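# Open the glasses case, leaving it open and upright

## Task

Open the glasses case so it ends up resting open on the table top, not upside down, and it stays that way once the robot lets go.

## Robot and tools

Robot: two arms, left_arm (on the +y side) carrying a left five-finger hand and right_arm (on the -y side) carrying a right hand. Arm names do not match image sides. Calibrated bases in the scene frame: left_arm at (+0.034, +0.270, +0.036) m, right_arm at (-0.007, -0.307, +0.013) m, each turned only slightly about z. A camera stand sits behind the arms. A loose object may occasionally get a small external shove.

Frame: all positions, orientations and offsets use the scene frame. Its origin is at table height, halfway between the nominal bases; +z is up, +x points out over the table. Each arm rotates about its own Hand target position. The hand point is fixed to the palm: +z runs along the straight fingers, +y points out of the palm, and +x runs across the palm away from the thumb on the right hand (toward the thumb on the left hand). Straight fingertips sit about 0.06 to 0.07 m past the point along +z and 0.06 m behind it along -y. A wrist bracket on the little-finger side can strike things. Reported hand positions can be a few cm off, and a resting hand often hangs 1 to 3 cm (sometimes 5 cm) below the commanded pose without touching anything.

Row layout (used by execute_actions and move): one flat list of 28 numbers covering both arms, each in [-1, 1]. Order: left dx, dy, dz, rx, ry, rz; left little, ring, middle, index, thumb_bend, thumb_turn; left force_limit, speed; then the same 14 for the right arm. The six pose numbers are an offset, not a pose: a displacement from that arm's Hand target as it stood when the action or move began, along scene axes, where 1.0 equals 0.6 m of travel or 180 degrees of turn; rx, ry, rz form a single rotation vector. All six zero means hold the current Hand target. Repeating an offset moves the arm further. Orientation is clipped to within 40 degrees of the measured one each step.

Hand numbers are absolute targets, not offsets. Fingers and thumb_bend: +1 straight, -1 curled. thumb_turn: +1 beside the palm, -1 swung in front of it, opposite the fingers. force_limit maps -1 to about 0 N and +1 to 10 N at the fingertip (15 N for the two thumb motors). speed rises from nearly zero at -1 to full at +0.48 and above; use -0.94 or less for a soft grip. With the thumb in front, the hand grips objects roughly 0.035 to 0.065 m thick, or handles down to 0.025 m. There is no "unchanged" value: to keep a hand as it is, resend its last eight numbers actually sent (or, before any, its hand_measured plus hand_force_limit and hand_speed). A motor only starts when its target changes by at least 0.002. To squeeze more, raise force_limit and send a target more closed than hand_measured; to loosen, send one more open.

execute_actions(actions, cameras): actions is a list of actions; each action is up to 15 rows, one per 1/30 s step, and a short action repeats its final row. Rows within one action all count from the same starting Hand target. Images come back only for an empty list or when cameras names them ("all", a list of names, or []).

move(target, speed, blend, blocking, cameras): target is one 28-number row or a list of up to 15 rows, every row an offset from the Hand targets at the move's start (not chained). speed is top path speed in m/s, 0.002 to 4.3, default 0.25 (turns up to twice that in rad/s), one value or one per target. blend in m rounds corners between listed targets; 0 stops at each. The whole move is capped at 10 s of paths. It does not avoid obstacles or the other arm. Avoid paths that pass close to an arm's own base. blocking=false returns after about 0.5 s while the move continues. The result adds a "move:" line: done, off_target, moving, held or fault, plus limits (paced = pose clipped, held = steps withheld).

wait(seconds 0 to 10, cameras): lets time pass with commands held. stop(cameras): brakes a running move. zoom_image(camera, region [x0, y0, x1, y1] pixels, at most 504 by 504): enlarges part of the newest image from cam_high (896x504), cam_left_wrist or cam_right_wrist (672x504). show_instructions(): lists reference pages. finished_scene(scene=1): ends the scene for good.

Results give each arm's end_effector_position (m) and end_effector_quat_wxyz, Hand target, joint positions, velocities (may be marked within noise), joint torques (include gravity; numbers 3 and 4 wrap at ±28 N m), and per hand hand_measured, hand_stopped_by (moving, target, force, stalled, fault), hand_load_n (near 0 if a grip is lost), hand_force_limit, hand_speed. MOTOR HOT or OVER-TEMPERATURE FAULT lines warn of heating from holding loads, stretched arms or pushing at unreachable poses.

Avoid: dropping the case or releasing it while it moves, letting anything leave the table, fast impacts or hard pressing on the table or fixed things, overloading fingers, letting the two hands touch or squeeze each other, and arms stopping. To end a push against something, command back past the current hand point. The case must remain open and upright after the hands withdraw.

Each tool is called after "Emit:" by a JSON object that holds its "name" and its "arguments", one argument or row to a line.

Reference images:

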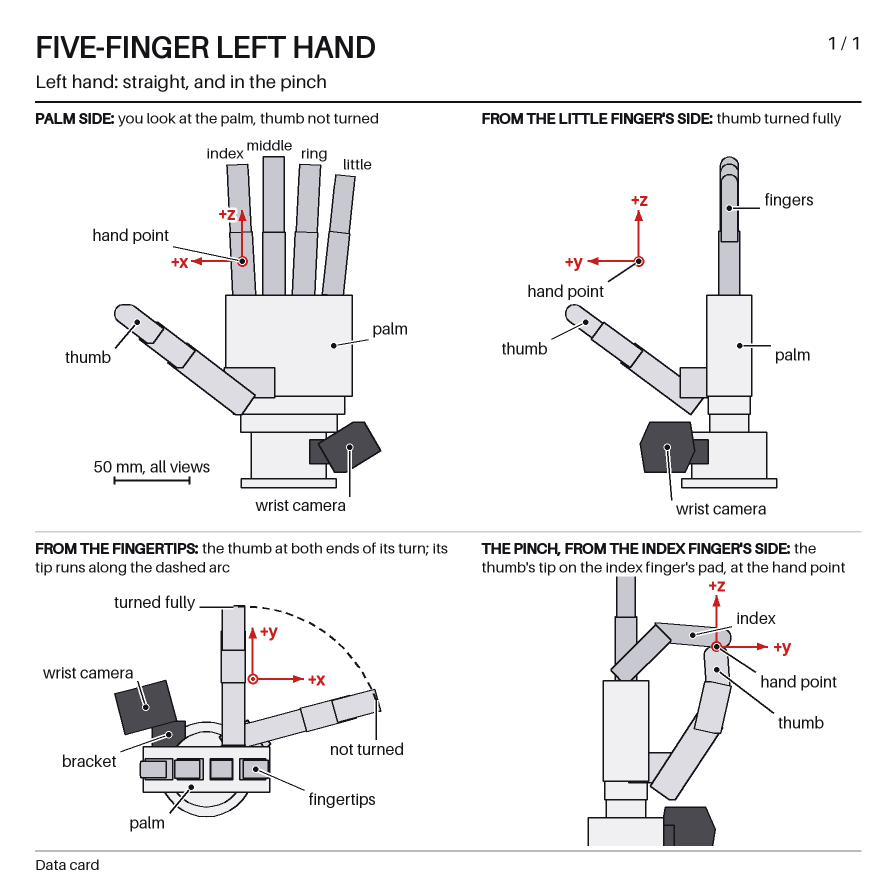

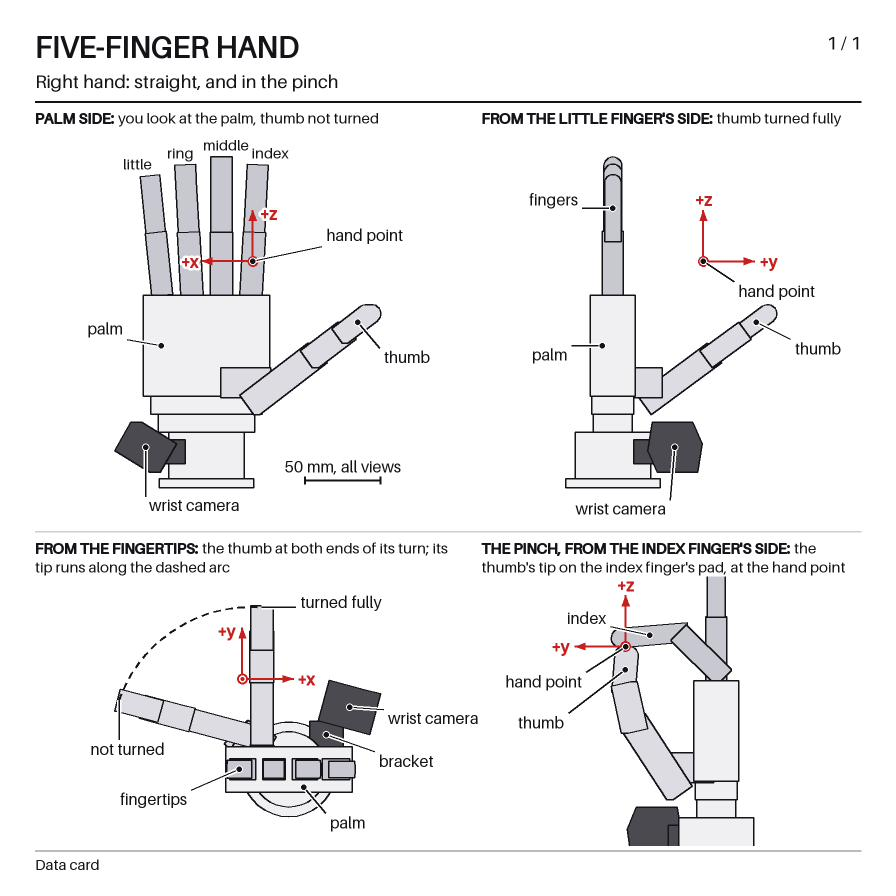

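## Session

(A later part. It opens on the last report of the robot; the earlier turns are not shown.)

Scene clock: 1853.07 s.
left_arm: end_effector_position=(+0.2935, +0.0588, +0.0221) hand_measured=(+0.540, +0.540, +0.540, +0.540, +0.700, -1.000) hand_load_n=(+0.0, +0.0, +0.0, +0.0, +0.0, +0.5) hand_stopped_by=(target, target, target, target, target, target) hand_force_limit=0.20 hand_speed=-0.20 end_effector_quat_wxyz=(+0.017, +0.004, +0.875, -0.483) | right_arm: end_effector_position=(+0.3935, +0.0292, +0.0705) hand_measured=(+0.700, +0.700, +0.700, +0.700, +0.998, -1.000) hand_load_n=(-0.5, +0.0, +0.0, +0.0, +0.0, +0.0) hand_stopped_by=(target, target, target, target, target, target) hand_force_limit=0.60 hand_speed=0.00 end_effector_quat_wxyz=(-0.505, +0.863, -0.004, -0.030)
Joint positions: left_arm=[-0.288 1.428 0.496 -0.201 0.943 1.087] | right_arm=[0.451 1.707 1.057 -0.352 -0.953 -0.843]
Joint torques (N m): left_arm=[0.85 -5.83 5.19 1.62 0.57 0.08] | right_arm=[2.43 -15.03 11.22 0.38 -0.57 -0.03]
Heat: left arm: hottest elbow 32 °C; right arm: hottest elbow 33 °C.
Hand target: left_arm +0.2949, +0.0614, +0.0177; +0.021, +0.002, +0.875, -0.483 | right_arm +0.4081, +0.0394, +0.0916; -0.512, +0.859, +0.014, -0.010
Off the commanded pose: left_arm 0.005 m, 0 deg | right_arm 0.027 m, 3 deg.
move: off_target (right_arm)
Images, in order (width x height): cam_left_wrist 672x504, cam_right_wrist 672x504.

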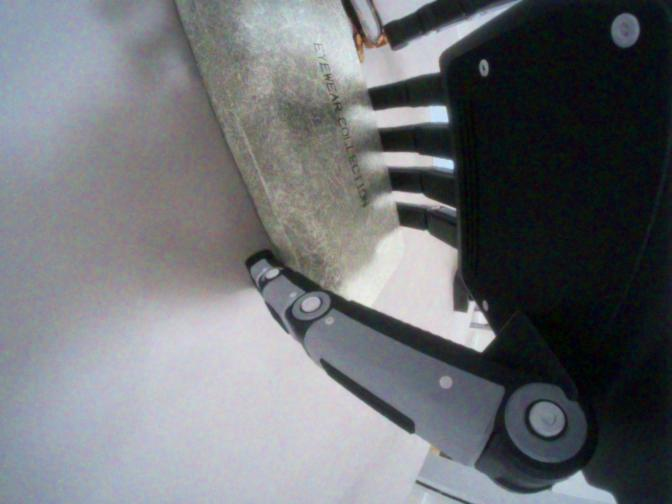

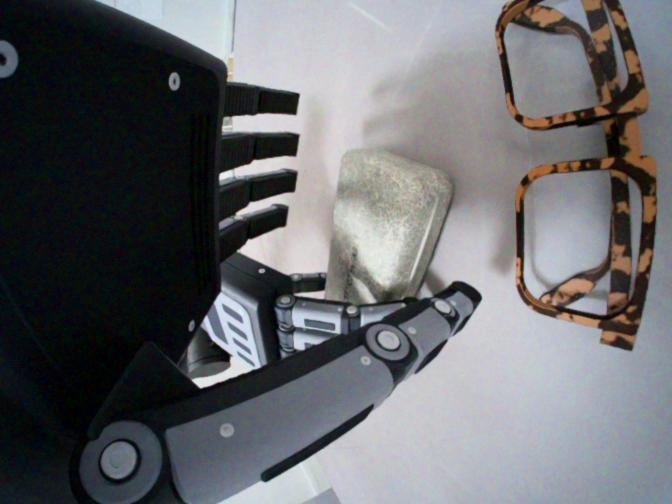

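Emit:
{"name": "move", "arguments": {
  "target": [
    [0,0,-0.005,0,0,0, 0.51,0.51,0.51,0.51,0.7,-1,0.3,-0.2, 0.0,0.0,0.0,0,0,0, 0.7,0.7,0.7,0.7,1,-1,0.6,0.0],
    [0,0,-0.005,0,0,0, 0.51,0.51,0.51,0.51,0.2,-1,0.3,-0.4, 0.0,0.0,0.0,0,0,0, 0.7,0.7,0.7,0.7,1,-1,0.6,0.0]
  ],
  "speed": 0.05,
  "cameras": ["cam_left_wrist","cam_right_wrist"]
}}

Emit:
{"name": "zoom_image", "arguments": {
  "camera": "cam_left_wrist",
  "region": [190, 160, 340, 310]
}}

Scene clock: 1861.10 s.
left_arm: end_effector_position=(+0.2950, +0.0584, +0.0199) hand_measured=(+0.510, +0.510, +0.510, +0.510, +0.544, -1.000) hand_load_n=(+0.0, +0.0, +1.0, +6.5, +13.5, -1.5) hand_stopped_by=(target, target, target, target, force, target) hand_force_limit=0.30 hand_speed=-0.40 end_effector_quat_wxyz=(+0.018, +0.004, +0.875, -0.484) | right_arm: end_effector_position=(+0.3935, +0.0292, +0.0705) hand_measured=(+0.700, +0.700, +0.700, +0.700, +0.998, -1.000) hand_load_n=(+0.0, +0.0, +0.0, -0.5, +0.0, -0.5) hand_stopped_by=(target, target, target, target, target, target) hand_force_limit=0.60 hand_speed=0.00 end_effector_quat_wxyz=(-0.505, +0.863, -0.004, -0.030)
Joint positions: left_arm=[-0.287 1.439 0.496 -0.187 0.945 1.087] | right_arm=[0.451 1.707 1.057 -0.352 -0.953 -0.843]
Joint torques (N m): left_arm=[0.79 -5.89 4.92 1.57 0.5 0.07] | right_arm=[2.43 -14.97 11.21 0.38 -0.54 -0.01]
Heat: left arm: hottest elbow 32 °C; right arm: hottest elbow 33 °C.
Hand target: left_arm +0.2950, +0.0614, +0.0147; +0.021, +0.002, +0.875, -0.483 | right_arm +0.4081, +0.0394, +0.0916; -0.512, +0.859, +0.014, -0.010
Off the commanded pose: left_arm 0.006 m, 0 deg | right_arm 0.028 m, 3 deg.
move: off_target (right_arm)
Images, in order (width x height): cam_left_wrist 672x504, cam_right_wrist 672x504.

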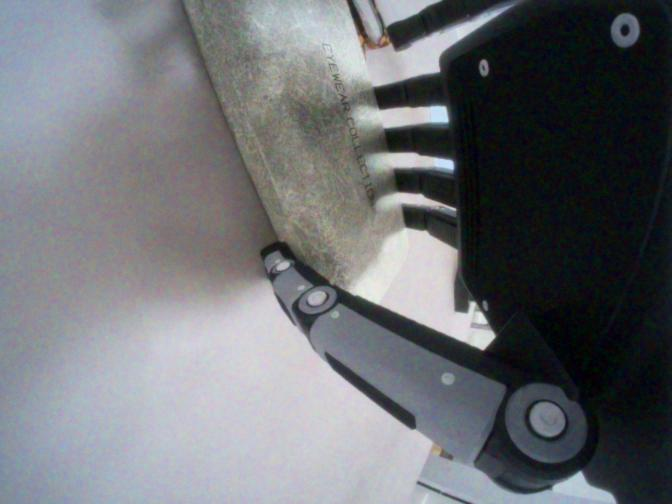

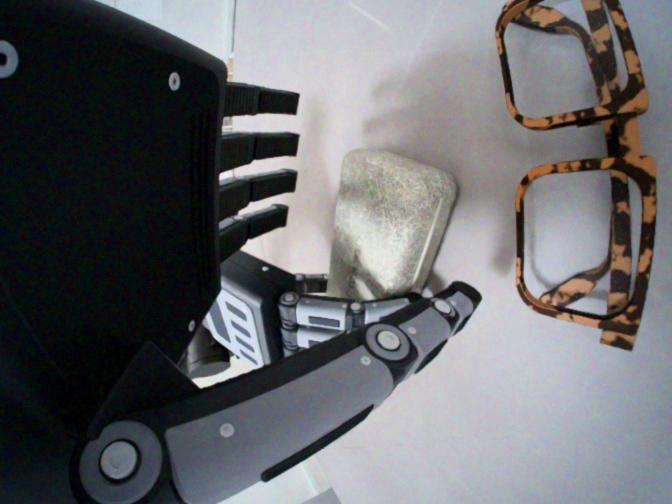

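Scaled by 3.360 from the camera's 672x504 image, which has a finer 960x720 frame.

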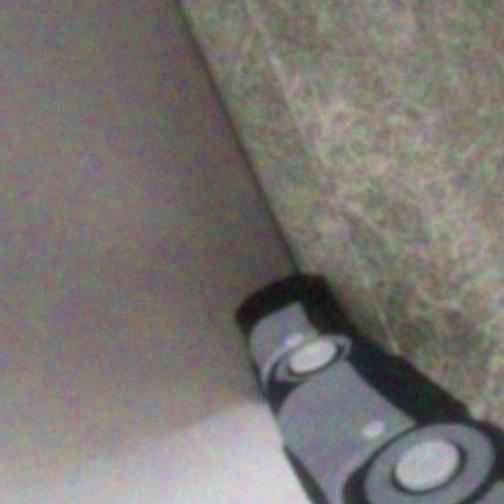

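Emit:
{"name": "move", "arguments": {
  "target": [0,0,0.0,0,0,0, 0.51,0.51,0.51,0.51,0.2,-1,0.3,-0.4, 0.0,-0.006,-0.091,0,0,0, 0.7,0.7,0.7,0.7,1,-1,0.6,0.0],
  "speed": 0.08,
  "cameras": ["cam_right_wrist"]
}}

Emit:
{"name": "zoom_image", "arguments": {
  "camera": "cam_right_wrist",
  "region": [240, 150, 490, 400]
}}

Scene clock: 1870.50 s.
left_arm: end_effector_position=(+0.2950, +0.0584, +0.0199) hand_measured=(+0.510, +0.510, +0.510, +0.510, +0.544, -1.000) hand_load_n=(+0.0, +0.0, +1.0, +7.0, +13.0, -1.5) hand_stopped_by=(target, target, target, target, force, target) hand_force_limit=0.30 hand_speed=-0.40 end_effector_quat_wxyz=(+0.018, +0.004, +0.875, -0.484) | right_arm: end_effector_position=(+0.4054, +0.0341, +0.0410) hand_measured=(+0.700, +0.700, +0.700, +0.700, +0.998, -1.000) hand_load_n=(+0.0, +0.0, +0.0, +0.0, +0.0, +0.0) hand_stopped_by=(target, target, target, target, target, target) hand_force_limit=0.60 hand_speed=0.00 end_effector_quat_wxyz=(-0.511, +0.860, +0.008, -0.014)
Joint positions: left_arm=[-0.287 1.439 0.496 -0.187 0.945 1.087] | right_arm=[0.451 1.773 1.047 -0.244 -0.953 -0.853]
Joint torques (N m): left_arm=[0.79 -5.89 4.92 1.58 0.49 0.07] | right_arm=[1.61 -13.39 7.23 1.05 -0.74 0]
Heat: left arm: hottest elbow 32 °C; right arm: hottest elbow 33 °C.
Hand target: left_arm +0.2950, +0.0614, +0.0147; +0.021, +0.002, +0.875, -0.483 | right_arm +0.4081, +0.0357, +0.0369; -0.512, +0.859, +0.014, -0.010
Off the commanded pose: left_arm 0.006 m, 0 deg | right_arm 0.005 m, 1 deg.
move: done
Images, in order (width x height): cam_right_wrist 672x504.

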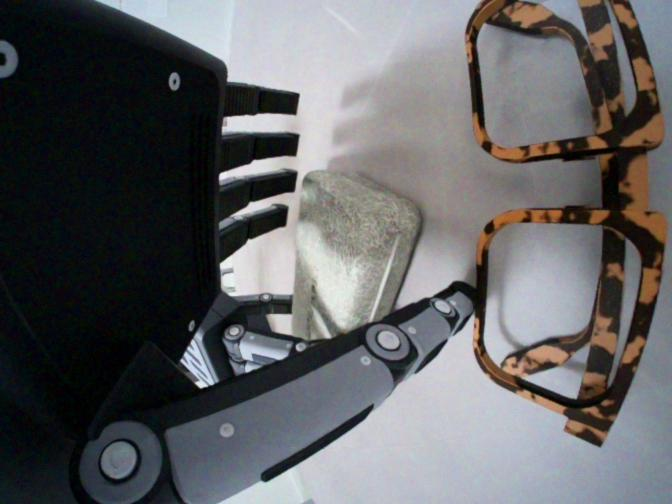

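Scaled by 2.016 from the camera's 672x504 image, which has a finer 960x720 frame.

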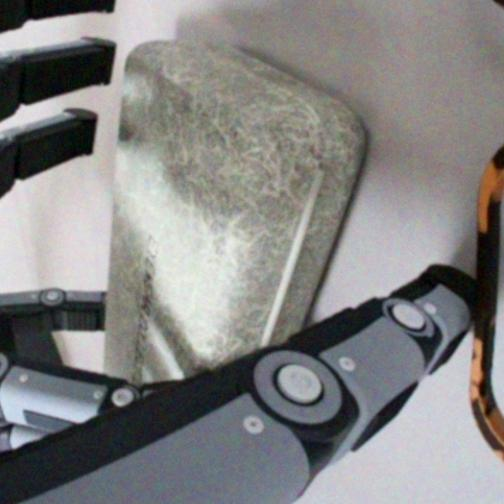

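Emit:
{"name": "move", "arguments": {
  "target": [
    [0,0,0.0,0,0,0, 0.51,0.51,0.51,0.51,0.2,-1,0.3,-0.4, -0.005,0.0,-0.008,0,0,0, 0.57,0.57,0.57,0.57,1,-1,0.6,-0.2],
    [0,0,0.0,0,0,0, 0.51,0.51,0.51,0.51,0.2,-1,0.3,-0.4, -0.005,0.0,-0.008,0,0,0, 0.57,0.57,0.57,0.57,0.1,-1,0.7,-0.5]
  ],
  "speed": 0.08,
  "cameras": ["cam_right_wrist","cam_left_wrist"]
}}

Emit:
{"name": "zoom_image", "arguments": {
  "camera": "cam_right_wrist",
  "region": [240, 150, 490, 400]
}}

Emit:
{"name": "zoom_image", "arguments": {
  "camera": "cam_left_wrist",
  "region": [180, 0, 330, 150]
}}

Scene clock: 1881.93 s.
left_arm: end_effector_position=(+0.2948, +0.0592, +0.0199) hand_measured=(+0.510, +0.510, +0.510, +0.510, +0.544, -1.000) hand_load_n=(+0.0, +0.0, +0.5, +7.0, +13.5, +0.5) hand_stopped_by=(target, target, target, target, force, target) hand_force_limit=0.30 hand_speed=-0.40 end_effector_quat_wxyz=(+0.018, +0.002, +0.874, -0.485) | right_arm: end_effector_position=(+0.4043, +0.0328, +0.0366) hand_measured=(+0.570, +0.570, +0.572, +0.570, +0.374, -1.000) hand_load_n=(+0.0, +0.0, +9.0, +2.5, +15.5, +1.5) hand_stopped_by=(target, target, target, target, force, target) hand_force_limit=0.70 hand_speed=-0.50 end_effector_quat_wxyz=(-0.510, +0.860, +0.011, -0.010)
Joint positions: left_arm=[-0.283 1.439 0.495 -0.187 0.947 1.084] | right_arm=[0.451 1.775 1.035 -0.225 -0.949 -0.859]
Joint torques (N m): left_arm=[0.56 -5.89 5.01 1.57 0.43 0.1] | right_arm=[1.85 -12.92 7.12 1.32 -0.84 0.08]
Heat: left arm: hottest elbow 32 °C; right arm: hottest elbow 33 °C.
Hand target: left_arm +0.2950, +0.0614, +0.0147; +0.021, +0.002, +0.875, -0.483 | right_arm +0.4049, +0.0358, +0.0320; -0.512, +0.859, +0.014, -0.010
Off the commanded pose: left_arm 0.006 m, 0 deg | right_arm 0.005 m, 0 deg.
move: done
Images, in order (width x height): cam_left_wrist 672x504, cam_right_wrist 672x504.

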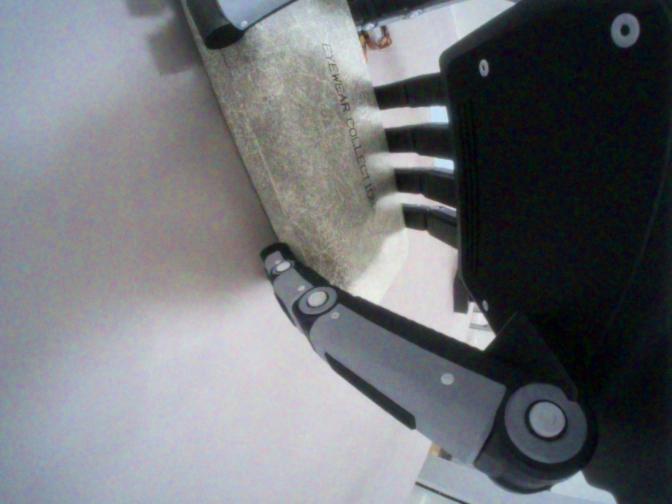

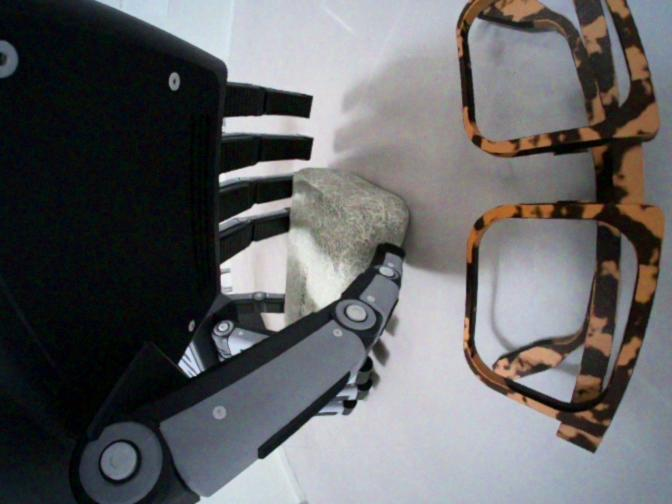

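Scaled by 2.016 from the camera's 672x504 image, which has a finer 960x720 frame.

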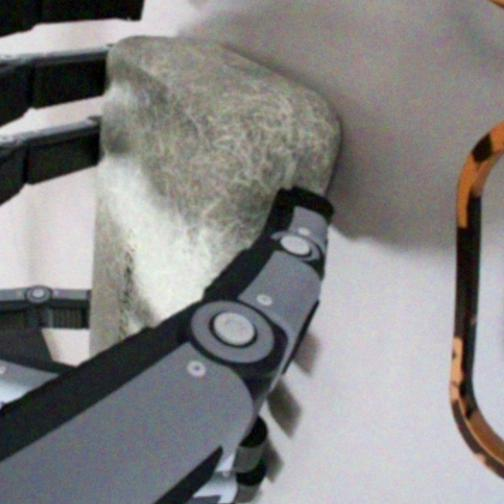

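Scaled by 3.360 from the camera's 672x504 image, which has a finer 960x720 frame.

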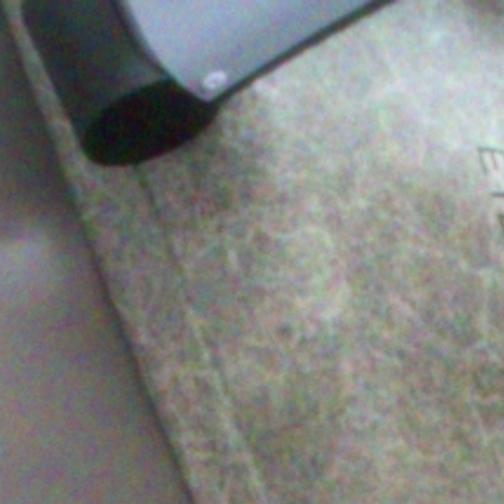

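Emit:
{"name": "move", "arguments": {
  "target": [0,0,0.0,0,0,0, 0.51,0.51,0.51,0.51,0.2,-1,0.3,-0.4, 0.0,-0.004,0.007,0.05,0.003,0, 0.57,0.57,0.57,0.57,0.1,-1,0.7,-0.5],
  "speed": 0.05,
  "cameras": ["cam_right_wrist","cam_left_wrist"]
}}

Emit:
{"name": "zoom_image", "arguments": {
  "camera": "cam_right_wrist",
  "region": [240, 150, 490, 400]
}}

Emit:
{"name": "zoom_image", "arguments": {
  "camera": "cam_left_wrist",
  "region": [180, 0, 330, 150]
}}

Scene clock: 1897.50 s.
left_arm: end_effector_position=(+0.2950, +0.0595, +0.0198) hand_measured=(+0.510, +0.510, +0.510, +0.510, +0.544, -1.000) hand_load_n=(+0.0, +0.0, +0.5, +7.0, +13.0, +1.0) hand_stopped_by=(target, target, target, target, force, target) hand_force_limit=0.30 hand_speed=-0.40 end_effector_quat_wxyz=(+0.018, +0.001, +0.874, -0.485) | right_arm: end_effector_position=(+0.4041, +0.0300, +0.0371) hand_measured=(+0.570, +0.570, +0.570, +0.570, +0.372, -1.000) hand_load_n=(+0.0, +0.0, +0.5, +0.0, +3.0, -0.5) hand_stopped_by=(target, target, target, target, force, target) hand_force_limit=0.70 hand_speed=-0.50 end_effector_quat_wxyz=(-0.573, +0.819, +0.013, -0.010)
Joint positions: left_arm=[-0.283 1.439 0.495 -0.187 0.946 1.082] | right_arm=[0.407 1.799 0.967 0.005 -1.086 -0.763]
Joint torques (N m): left_arm=[0.44 -5.89 5.01 1.57 0.45 0.11] | right_arm=[1.85 -12.86 6.94 1.62 -1.11 0.2]
Heat: left arm: hottest elbow 32 °C; right arm: hottest elbow 33 °C.
Hand target: left_arm +0.2950, +0.0614, +0.0147; +0.021, +0.002, +0.875, -0.483 | right_arm +0.4050, +0.0334, +0.0363; -0.578, +0.816, +0.013, -0.013
Off the commanded pose: left_arm 0.005 m, 0 deg | right_arm 0.004 m, 1 deg.
move: done
Images, in order (width x height): cam_left_wrist 672x504, cam_right_wrist 672x504.

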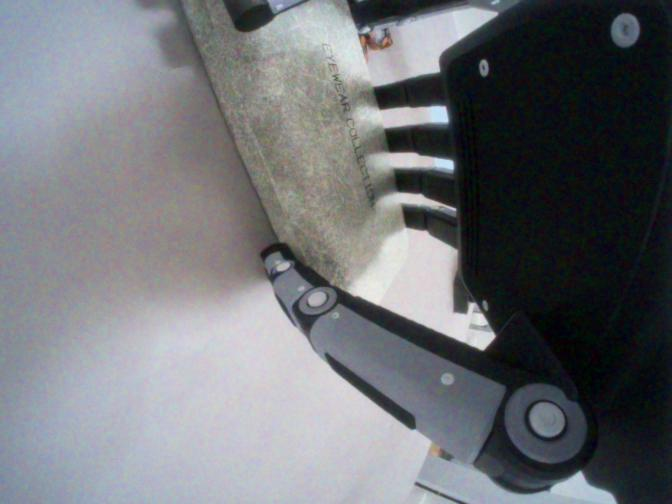

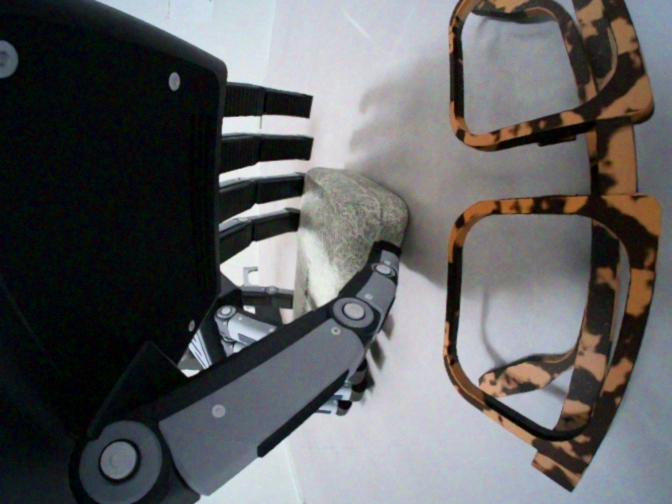

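Scaled by 2.016 from the camera's 672x504 image, which has a finer 960x720 frame.

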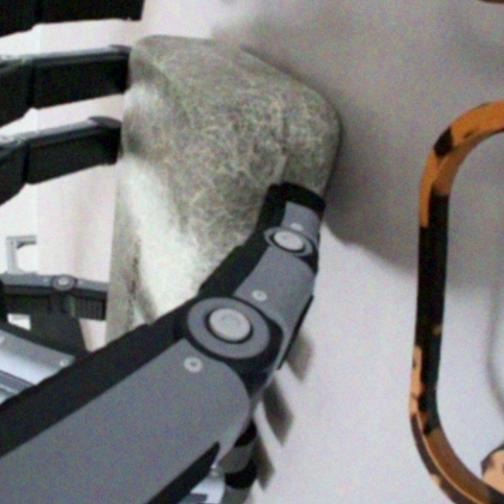

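Scaled by 3.360 from the camera's 672x504 image, which has a finer 960x720 frame.

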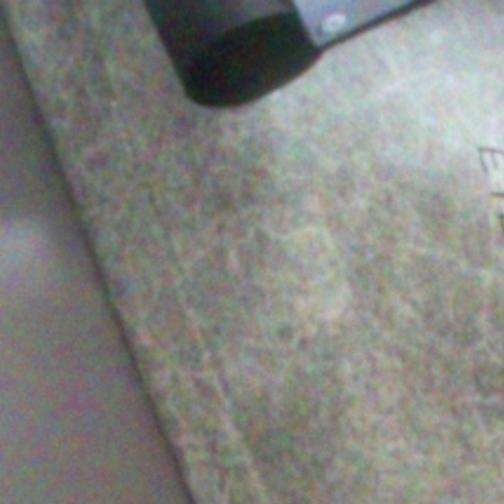

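Emit:
{"name": "move", "arguments": {
  "target": [
    [0,0,0.0,0,0,0, 0.51,0.51,0.51,0.51,0.2,-1,0.3,-0.4, 0,0,0,0,0,0, 0.7,0.7,0.7,0.7,1,-1,0.6,0.0],
    [0,0,0.0,0,0,0, 0.51,0.51,0.51,0.51,0.2,-1,0.3,-0.4, 0.0,0.008,0.09,-0.05,-0.003,0, 0.7,0.7,0.7,0.7,1,-1,0.6,0.0]
  ],
  "speed": 0.1,
  "cameras": []
}}

Emit:
{"name": "move", "arguments": {
  "target": [
    [0,0,0.0,0,0,0, 0.53,0.53,0.53,0.53,0.7,-1,0.3,-0.2, 0,0,0,0,0,0, 0.7,0.7,0.7,0.7,1,-1,0.6,0.0],
    [-0.024,0,0.0,0,0,0, 0.53,0.53,0.53,0.53,0.7,-1,0.3,-0.2, 0,0,0,0,0,0, 0.7,0.7,0.7,0.7,1,-1,0.6,0.0]
  ],
  "speed": 0.05,
  "cameras": ["cam_left_wrist","cam_right_wrist"]
}}

Scene clock: 1931.80 s.
left_arm: end_effector_position=(+0.2950, +0.0595, +0.0198) hand_measured=(+0.510, +0.510, +0.510, +0.510, +0.544, -1.000) hand_load_n=(+0.0, +0.0, +1.0, +6.5, +12.5, -1.5) hand_stopped_by=(target, target, target, target, force, target) hand_force_limit=0.30 hand_speed=-0.40 end_effector_quat_wxyz=(+0.018, +0.000, +0.874, -0.485) | right_arm: end_effector_position=(+0.3914, +0.0285, +0.0729) hand_measured=(+0.700, +0.700, +0.700, +0.700, +0.998, -1.000) hand_load_n=(+0.0, +0.0, +0.0, +0.0, +0.0, +0.5) hand_stopped_by=(target, target, target, target, target, target) hand_force_limit=0.60 hand_speed=0.00 end_effector_quat_wxyz=(-0.506, +0.862, -0.002, -0.027)
Joint positions: left_arm=[-0.283 1.439 0.495 -0.187 0.946 1.082] | right_arm=[0.451 1.695 1.047 -0.346 -0.953 -0.842]
Joint torques (N m): left_arm=[0.5 -5.89 5.01 1.57 0.45 0.11] | right_arm=[2.43 -14.15 11.19 0.28 -0.57 -0.06]
Heat: left arm: hottest elbow 31 °C; right arm: hottest elbow 33 °C.
Hand target: left_arm +0.2950, +0.0614, +0.0147; +0.021, +0.002, +0.875, -0.483 | right_arm +0.4050, +0.0382, +0.0902; -0.512, +0.859, +0.014, -0.010
Off the commanded pose: left_arm 0.005 m, 0 deg | right_arm 0.024 m, 3 deg.
move: off_target (right_arm)
No camera images: "cameras" was empty.

Scene clock: 1933.37 s.
left_arm: end_effector_position=(+0.2922, +0.0597, +0.0216) hand_measured=(+0.530, +0.530, +0.530, +0.530, +0.698, -1.000) hand_load_n=(+0.0, +0.0, +0.0, +0.0, -2.0, -1.5) hand_stopped_by=(target, target, target, target, target, target) hand_force_limit=0.30 hand_speed=-0.20 end_effector_quat_wxyz=(+0.031, +0.009, +0.872, -0.489) | right_arm: end_effector_position=(+0.3914, +0.0285, +0.0729) hand_measured=(+0.700, +0.700, +0.700, +0.700, +0.998, -1.000) hand_load_n=(+0.0, +0.0, +0.0, +0.0, +0.0, +0.0) hand_stopped_by=(target, target, target, target, target, target) hand_force_limit=0.60 hand_speed=0.00 end_effector_quat_wxyz=(-0.506, +0.862, -0.002, -0.027)
Joint positions: left_arm=[-0.283 1.414 0.469 -0.153 0.947 1.082] | right_arm=[0.451 1.695 1.047 -0.347 -0.953 -0.843]
Joint torques (N m): left_arm=[-0.44 -6.24 3.99 0.92 0.2 -0.07] | right_arm=[2.14 -14.51 11.12 0.44 -0.57 -0.02]
Heat: left arm: hottest elbow 31 °C; right arm: hottest elbow 33 °C.
Hand target: left_arm +0.2804, +0.0614, +0.0147; +0.020, +0.002, +0.875, -0.483 | right_arm +0.4050, +0.0382, +0.0902; -0.512, +0.859, +0.014, -0.010
Off the commanded pose: left_arm 0.014 m, 2 deg | right_arm 0.024 m, 3 deg.
move: off_target (left_arm, right_arm)
Images, in order (width x height): cam_left_wrist 672x504, cam_right_wrist 672x504.

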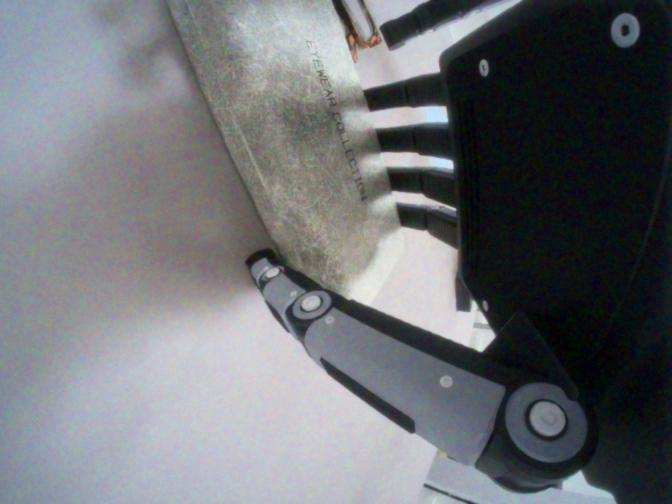

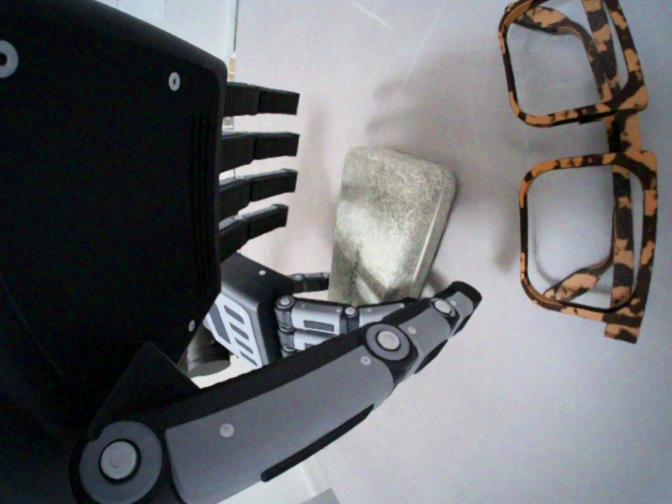

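Emit:
{"name": "move", "arguments": {
  "target": [-0.014,0,0.006,0,0,0, 0.53,0.53,0.53,0.53,0.7,-1,0.3,-0.2, 0,0,0,0,0,0, 0.7,0.7,0.7,0.7,1,-1,0.6,0.0],
  "speed": 0.05,
  "cameras": []
}}

Scene clock: 1937.53 s.
left_arm: end_effector_position=(+0.2829, +0.0618, +0.0217) hand_measured=(+0.530, +0.530, +0.530, +0.530, +0.698, -1.000) hand_load_n=(+0.0, +0.0, +0.0, +0.0, -1.0, -1.5) hand_stopped_by=(target, target, target, target, target, target) hand_force_limit=0.30 hand_speed=-0.20 end_effector_quat_wxyz=(+0.032, +0.008, +0.873, -0.486) | right_arm: end_effector_position=(+0.3914, +0.0285, +0.0729) hand_measured=(+0.700, +0.700, +0.700, +0.700, +0.998, -1.000) hand_load_n=(+0.0, +0.0, -0.5, +0.0, +0.0, +0.0) hand_stopped_by=(target, target, target, target, target, target) hand_force_limit=0.60 hand_speed=0.00 end_effector_quat_wxyz=(-0.506, +0.862, -0.002, -0.027)
Joint positions: left_arm=[-0.288 1.386 0.444 -0.153 0.939 1.077] | right_arm=[0.451 1.695 1.047 -0.347 -0.953 -0.843]
Joint torques (N m): left_arm=[-0.67 -6.42 4.34 0.88 0.37 -0.13] | right_arm=[2.43 -14.1 11.1 0.44 -0.54 -0.02]
Heat: left arm: hottest elbow 31 °C; right arm: hottest elbow 33 °C.
Hand target: left_arm +0.2721, +0.0615, +0.0183; +0.021, +0.002, +0.875, -0.483 | right_arm +0.4050, +0.0382, +0.0902; -0.512, +0.859, +0.014, -0.010
Off the commanded pose: left_arm 0.011 m, 2 deg | right_arm 0.024 m, 3 deg.
move: off_target (left_arm, right_arm)
No camera images: "cameras" was empty.

Emit:
{"name": "move", "arguments": {
  "target": [
    [0.008,0,-0.007,0,0,0, 0.51,0.51,0.51,0.51,0.7,-1,0.3,-0.2, 0,0,0,0,0,0, 0.7,0.7,0.7,0.7,1,-1,0.6,0.0],
    [0.008,0,-0.007,0,0,0, 0.51,0.51,0.51,0.51,0.2,-1,0.3,-0.4, 0,0,0,0,0,0, 0.7,0.7,0.7,0.7,1,-1,0.6,0.0]
  ],
  "speed": 0.05,
  "cameras": ["cam_left_wrist"]
}}

Emit:
{"name": "zoom_image", "arguments": {
  "camera": "cam_left_wrist",
  "region": [180, 60, 430, 310]
}}

Scene clock: 1950.27 s.
left_arm: end_effector_position=(+0.2819, +0.0621, +0.0195) hand_measured=(+0.510, +0.510, +0.510, +0.510, +0.542, -1.000) hand_load_n=(+0.5, +2.0, +2.5, +3.5, +13.0, +2.0) hand_stopped_by=(target, target, target, target, force, target) hand_force_limit=0.30 hand_speed=-0.40 end_effector_quat_wxyz=(+0.029, +0.006, +0.874, -0.486) | right_arm: end_effector_position=(+0.3914, +0.0285, +0.0729) hand_measured=(+0.700, +0.700, +0.700, +0.700, +0.998, -1.000) hand_load_n=(+0.0, +0.0, +0.0, +0.0, +0.0, +0.0) hand_stopped_by=(target, target, target, target, target, target) hand_force_limit=0.60 hand_speed=0.00 end_effector_quat_wxyz=(-0.506, +0.862, -0.002, -0.027)
Joint positions: left_arm=[-0.288 1.394 0.444 -0.152 0.939 1.076] | right_arm=[0.451 1.695 1.047 -0.347 -0.953 -0.843]
Joint torques (N m): left_arm=[-0.32 -5.13 5.03 1.31 0.44 -0.07] | right_arm=[2.02 -14.1 11.08 0.39 -0.56 -0.03]
Heat: left arm: hottest elbow 31 °C; right arm: hottest elbow 35 °C.
Hand target: left_arm +0.2770, +0.0615, +0.0141; +0.021, +0.002, +0.875, -0.483 | right_arm +0.4050, +0.0382, +0.0902; -0.512, +0.859, +0.014, -0.010
Off the commanded pose: left_arm 0.007 m, 1 deg | right_arm 0.024 m, 3 deg.
move: off_target (right_arm)
Images, in order (width x height): cam_left_wrist 672x504.

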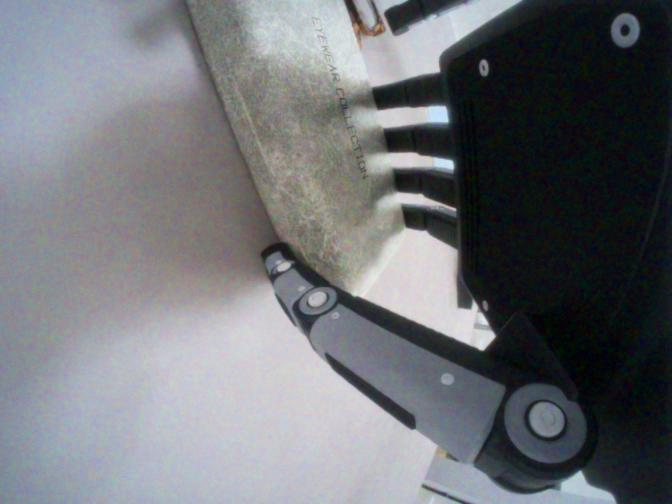

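Scaled by 2.016 from the camera's 672x504 image, which has a finer 960x720 frame.

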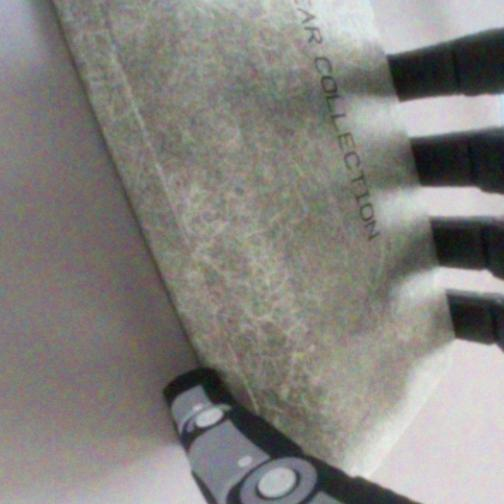

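Emit:
{"name": "move", "arguments": {
  "target": [
    [0,0,0,0,0,0, 0.51,0.51,0.51,0.51,0.2,-1,0.3,-0.4, -0.018,-0.001,-0.06,0,0,0.015, 0.7,0.7,0.7,0.7,1,-1,0.6,0.0],
    [0,0,0,0,0,0, 0.51,0.51,0.51,0.51,0.2,-1,0.3,-0.4, -0.018,-0.003,-0.102,0,0,0.015, 0.7,0.7,0.7,0.7,1,-1,0.6,0.0]
  ],
  "speed": 0.08,
  "blend": 0.01,
  "cameras": ["cam_right_wrist"]
}}

Emit:
{"name": "zoom_image", "arguments": {
  "camera": "cam_right_wrist",
  "region": [240, 150, 490, 400]
}}

Scene clock: 1961.20 s.
left_arm: end_effector_position=(+0.2819, +0.0621, +0.0195) hand_measured=(+0.510, +0.510, +0.510, +0.510, +0.542, -1.000) hand_load_n=(+0.0, +2.0, +2.5, +3.0, +12.5, +2.0) hand_stopped_by=(target, target, target, target, force, target) hand_force_limit=0.30 hand_speed=-0.40 end_effector_quat_wxyz=(+0.029, +0.006, +0.874, -0.486) | right_arm: end_effector_position=(+0.3947, +0.0331, +0.0365) hand_measured=(+0.700, +0.700, +0.700, +0.700, +0.998, -1.000) hand_load_n=(+0.0, +0.0, +0.0, +0.0, +0.0, +0.5) hand_stopped_by=(target, target, target, target, target, target) hand_force_limit=0.60 hand_speed=0.00 end_effector_quat_wxyz=(-0.512, +0.859, +0.027, -0.023)
Joint positions: left_arm=[-0.288 1.394 0.444 -0.152 0.939 1.076] | right_arm=[0.456 1.774 1.037 -0.27 -0.973 -0.905]
Joint torques (N m): left_arm=[-0.32 -5.13 5.03 1.32 0.44 -0.07] | right_arm=[1.79 -12.75 6.93 1.31 -0.73 -0.01]
Heat: left arm: hottest elbow 31 °C; right arm: hottest elbow 35 °C.
Hand target: left_arm +0.2770, +0.0615, +0.0141; +0.021, +0.002, +0.875, -0.483 | right_arm +0.3943, +0.0364, +0.0291; -0.512, +0.858, +0.034, -0.022
Off the commanded pose: left_arm 0.007 m, 1 deg | right_arm 0.008 m, 1 deg.
move: done
Images, in order (width x height): cam_right_wrist 672x504.

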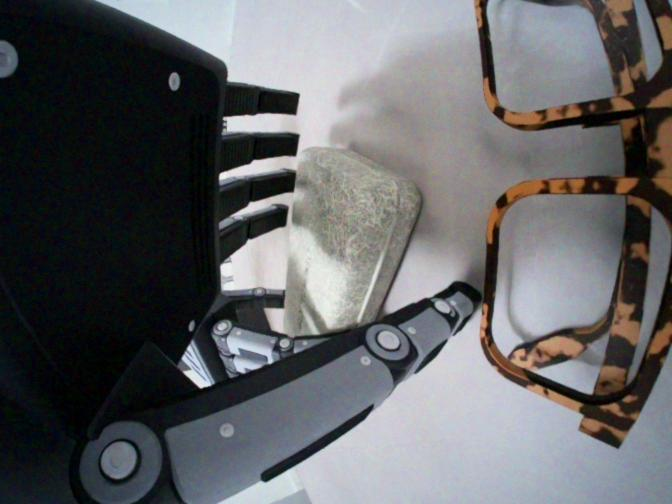

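Scaled by 2.016 from the camera's 672x504 image, which has a finer 960x720 frame.

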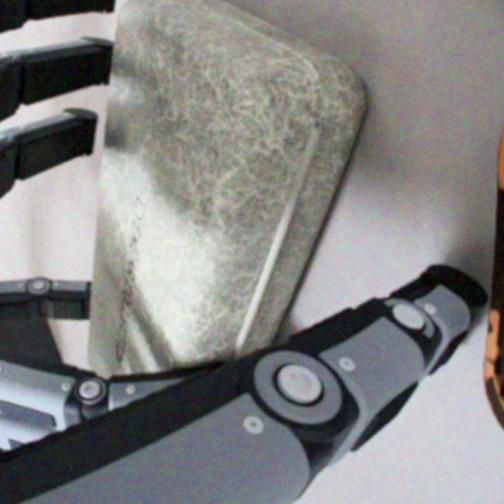

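Emit:
{"name": "move", "arguments": {
  "target": [
    [0,0,0,0,0,0, 0.51,0.51,0.51,0.51,0.2,-1,0.3,-0.4, 0.0,-0.001,-0.006,0,0,0, 0.565,0.565,0.565,0.565,1,-1,0.6,-0.2],
    [0,0,0,0,0,0, 0.51,0.51,0.51,0.51,0.2,-1,0.3,-0.4, 0.0,-0.001,-0.006,0,0,0, 0.565,0.565,0.565,0.565,0.1,-1,0.7,-0.5]
  ],
  "speed": 0.05,
  "cameras": ["cam_right_wrist","cam_left_wrist"]
}}

Emit:
{"name": "zoom_image", "arguments": {
  "camera": "cam_right_wrist",
  "region": [240, 130, 490, 380]
}}

Emit:
{"name": "zoom_image", "arguments": {
  "camera": "cam_left_wrist",
  "region": [170, 0, 320, 150]
}}

Scene clock: 1969.23 s.
left_arm: end_effector_position=(+0.2818, +0.0621, +0.0196) hand_measured=(+0.510, +0.510, +0.510, +0.510, +0.542, -1.000) hand_load_n=(-0.5, +1.5, +2.0, +3.5, +12.5, +3.5) hand_stopped_by=(target, target, target, target, force, target) hand_force_limit=0.30 hand_speed=-0.40 end_effector_quat_wxyz=(+0.028, +0.005, +0.874, -0.485) | right_arm: end_effector_position=(+0.3956, +0.0335, +0.0344) hand_measured=(+0.566, +0.566, +0.566, +0.566, +0.400, -1.000) hand_load_n=(+0.0, +0.0, +4.5, +8.0, +15.5, +0.0) hand_stopped_by=(target, target, target, target, force, target) hand_force_limit=0.70 hand_speed=-0.50 end_effector_quat_wxyz=(-0.513, +0.858, +0.029, -0.021)
Joint positions: left_arm=[-0.288 1.394 0.444 -0.152 0.939 1.073] | right_arm=[0.456 1.778 1.035 -0.26 -0.974 -0.907]
Joint torques (N m): left_arm=[-0.32 -5.19 5.04 1.32 0.45 -0.03] | right_arm=[2.26 -12.75 6.74 1.13 -0.72 -0.04]
Heat: left arm: hottest elbow 31 °C; right arm: hottest elbow 35 °C.
Hand target: left_arm +0.2770, +0.0615, +0.0141; +0.021, +0.002, +0.875, -0.483 | right_arm +0.3943, +0.0358, +0.0256; -0.512, +0.858, +0.034, -0.022
Off the commanded pose: left_arm 0.007 m, 1 deg | right_arm 0.009 m, 1 deg.
move: done; target 2's new numbers were sent with right_arm's hand 0.011 m and 1 deg from that target
Images, in order (width x height): cam_left_wrist 672x504, cam_right_wrist 672x504.

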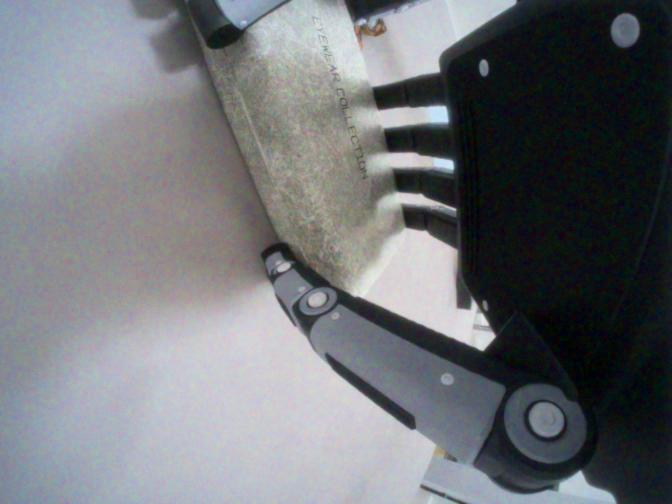

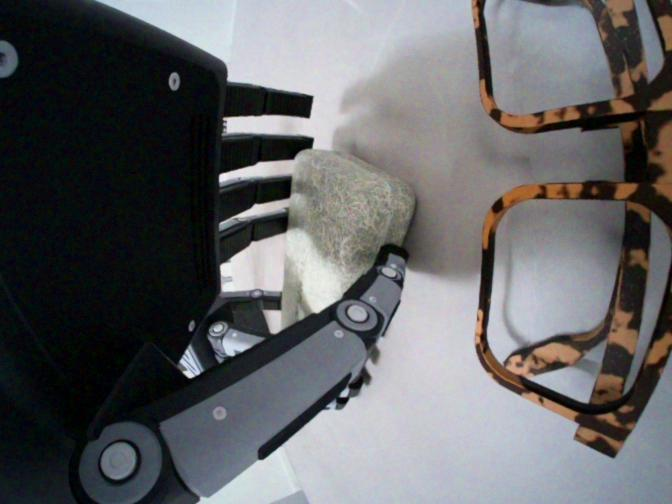

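Scaled by 2.016 from the camera's 672x504 image, which has a finer 960x720 frame.

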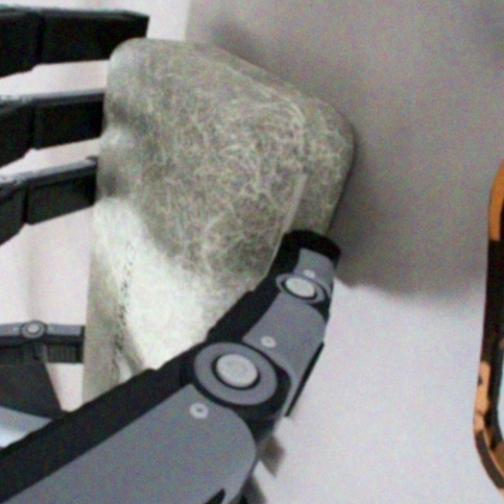

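Scaled by 3.360 from the camera's 672x504 image, which has a finer 960x720 frame.

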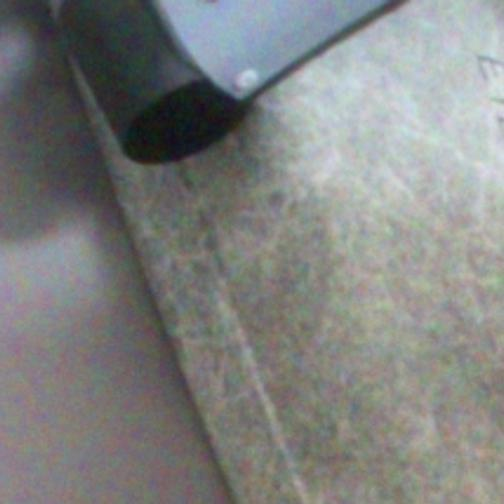

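Emit:
{"name": "move", "arguments": {
  "target": [
    [0,0,0.0,0,0,0, 0.51,0.51,0.51,0.51,0.2,-1,0.3,-0.4, 0.0,-0.001,0.004,0.022,0.001,0, 0.565,0.565,0.5,0.5,0.09,-1,0.7,-0.5],
    [0,0,0.0,0,0,0, 0.51,0.51,0.51,0.51,0.2,-1,0.3,-0.4, 0.0,-0.002,0.008,0.044,0.002,0, 0.565,0.565,0.49,0.49,0.08,-1,0.7,-0.5]
  ],
  "speed": 0.03,
  "cameras": ["cam_right_wrist","cam_left_wrist"]
}}

Emit:
{"name": "zoom_image", "arguments": {
  "camera": "cam_right_wrist",
  "region": [240, 130, 490, 380]
}}

Emit:
{"name": "zoom_image", "arguments": {
  "camera": "cam_left_wrist",
  "region": [170, 0, 320, 150]
}}

Scene clock: 1986.87 s.
left_arm: end_effector_position=(+0.2814, +0.0620, +0.0196) hand_measured=(+0.510, +0.510, +0.510, +0.510, +0.542, -1.000) hand_load_n=(+0.0, +2.0, +2.5, +3.5, +12.0, +3.5) hand_stopped_by=(target, target, target, target, force, target) hand_force_limit=0.30 hand_speed=-0.40 end_effector_quat_wxyz=(+0.026, +0.002, +0.874, -0.485) | right_arm: end_effector_position=(+0.3948, +0.0324, +0.0360) hand_measured=(+0.566, +0.566, +0.520, +0.528, +0.394, -1.000) hand_load_n=(+0.0, +0.0, +9.0, +8.0, +17.5, +0.5) hand_stopped_by=(target, target, force, force, force, target) hand_force_limit=0.70 hand_speed=-0.50 end_effector_quat_wxyz=(-0.568, +0.822, +0.033, -0.019)
Joint positions: left_arm=[-0.288 1.395 0.444 -0.152 0.938 1.066] | right_arm=[0.42 1.795 0.975 -0.065 -1.096 -0.833]
Joint torques (N m): left_arm=[-0.32 -5.13 5.04 1.32 0.46 0.03] | right_arm=[2.02 -12.63 6.64 1.33 -0.95 0.1]
Heat: left arm: hottest elbow 31 °C; right arm: hottest elbow 34 °C.
Hand target: left_arm +0.2770, +0.0615, +0.0141; +0.021, +0.002, +0.875, -0.483 | right_arm +0.3942, +0.0346, +0.0303; -0.570, +0.821, +0.034, -0.023
Off the commanded pose: left_arm 0.007 m, 1 deg | right_arm 0.006 m, 0 deg.
move: done
Images, in order (width x height): cam_left_wrist 672x504, cam_right_wrist 672x504.

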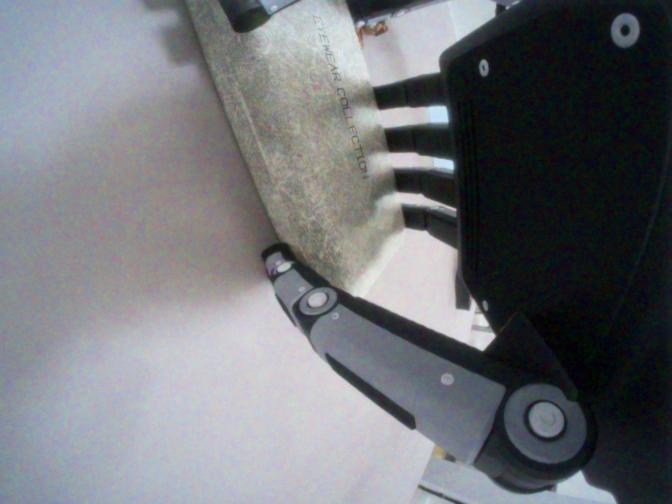

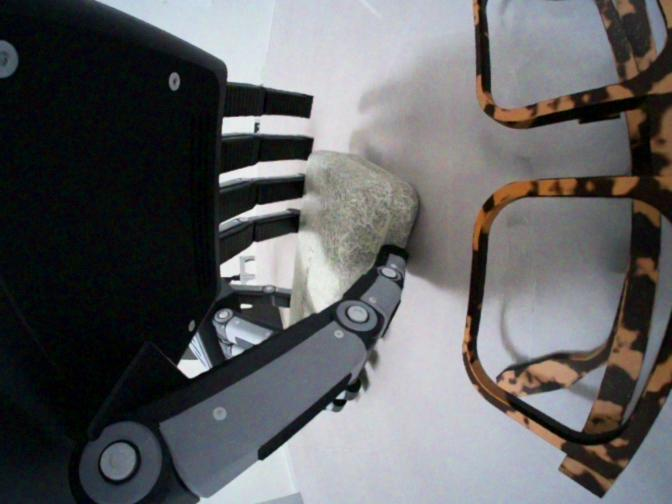

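Scaled by 2.016 from the camera's 672x504 image, which has a finer 960x720 frame.

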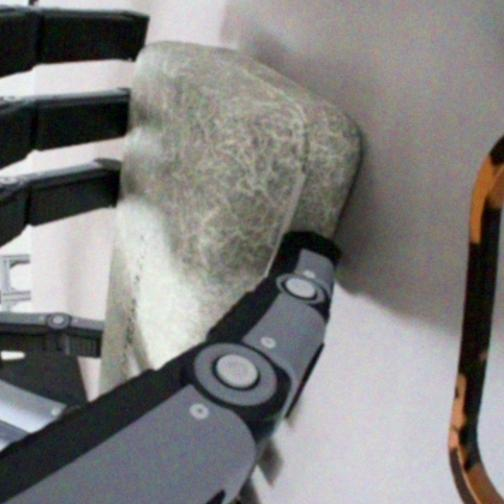

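Scaled by 3.360 from the camera's 672x504 image, which has a finer 960x720 frame.

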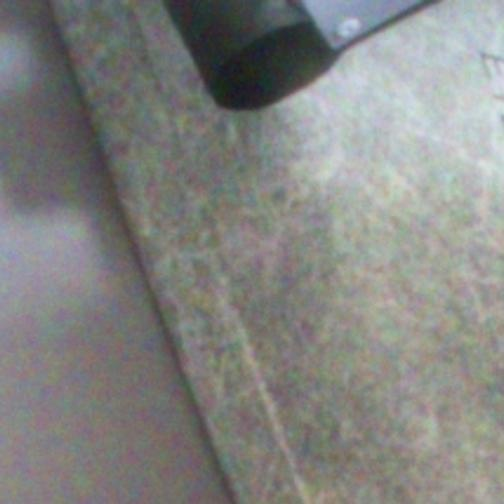

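Emit:
{"name": "move", "arguments": {
  "target": [
    [0,0,0.0,0,0,0, 0.51,0.51,0.51,0.51,0.2,-1,0.3,-0.4, 0,0,0,0,0,0, 0.7,0.7,0.7,0.7,0.394,-1,0.7,-0.2],
    [0,0,0.0,0,0,0, 0.51,0.51,0.51,0.51,0.2,-1,0.3,-0.4, 0.0,0.02,0.0,0,0,0, 0.7,0.7,0.7,0.7,0.394,-1,0.7,-0.2]
  ],
  "speed": 0.04,
  "cameras": ["cam_right_wrist"]
}}

Emit:
{"name": "zoom_image", "arguments": {
  "camera": "cam_right_wrist",
  "region": [290, 150, 440, 300]
}}

Scene clock: 2017.00 s.
left_arm: end_effector_position=(+0.2809, +0.0623, +0.0194) hand_measured=(+0.510, +0.510, +0.510, +0.510, +0.542, -1.000) hand_load_n=(+0.0, +0.0, +1.5, +4.5, +12.0, +4.0) hand_stopped_by=(target, target, target, target, force, target) hand_force_limit=0.30 hand_speed=-0.40 end_effector_quat_wxyz=(+0.024, -0.005, +0.875, -0.484) | right_arm: end_effector_position=(+0.3964, +0.0341, +0.0346) hand_measured=(+0.700, +0.700, +0.700, +0.700, +0.390, -1.000) hand_load_n=(+0.0, +0.0, +0.0, +0.0, +2.0, +1.0) hand_stopped_by=(target, target, target, target, force, target) hand_force_limit=0.70 hand_speed=-0.20 end_effector_quat_wxyz=(-0.568, +0.822, +0.022, -0.021)
Joint positions: left_arm=[-0.288 1.395 0.444 -0.152 0.934 1.052] | right_arm=[0.422 1.801 0.974 -0.039 -1.088 -0.796]
Joint torques (N m): left_arm=[-0.32 -5.13 5.03 1.33 0.63 0.16] | right_arm=[3.31 -12.4 7.24 1.62 -0.71 0.04]
Heat: left arm: hottest elbow 31 °C; right arm: hottest elbow 33 °C.
Hand target: left_arm +0.2769, +0.0614, +0.0141; +0.021, +0.002, +0.875, -0.483 | right_arm +0.3943, +0.0467, +0.0303; -0.570, +0.821, +0.034, -0.023
Off the commanded pose: left_arm 0.007 m, 1 deg | right_arm 0.013 m, 1 deg.
move: off_target (right_arm)
Images, in order (width x height): cam_right_wrist 672x504.

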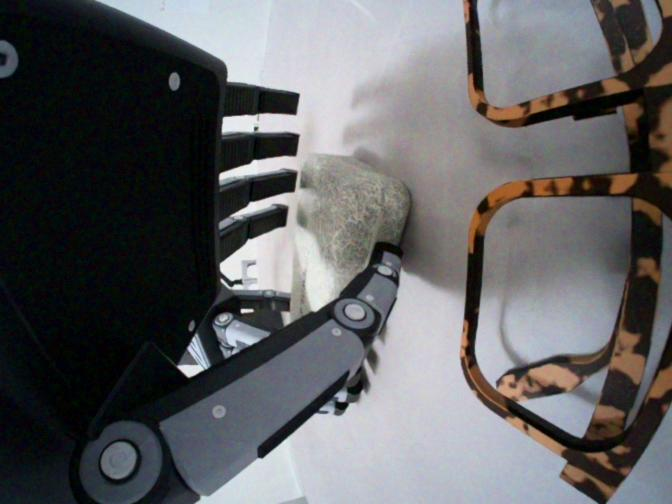

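Scaled by 3.360 from the camera's 672x504 image, which has a finer 960x720 frame.

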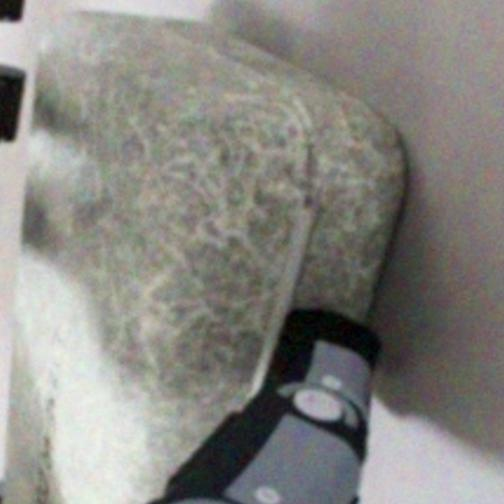

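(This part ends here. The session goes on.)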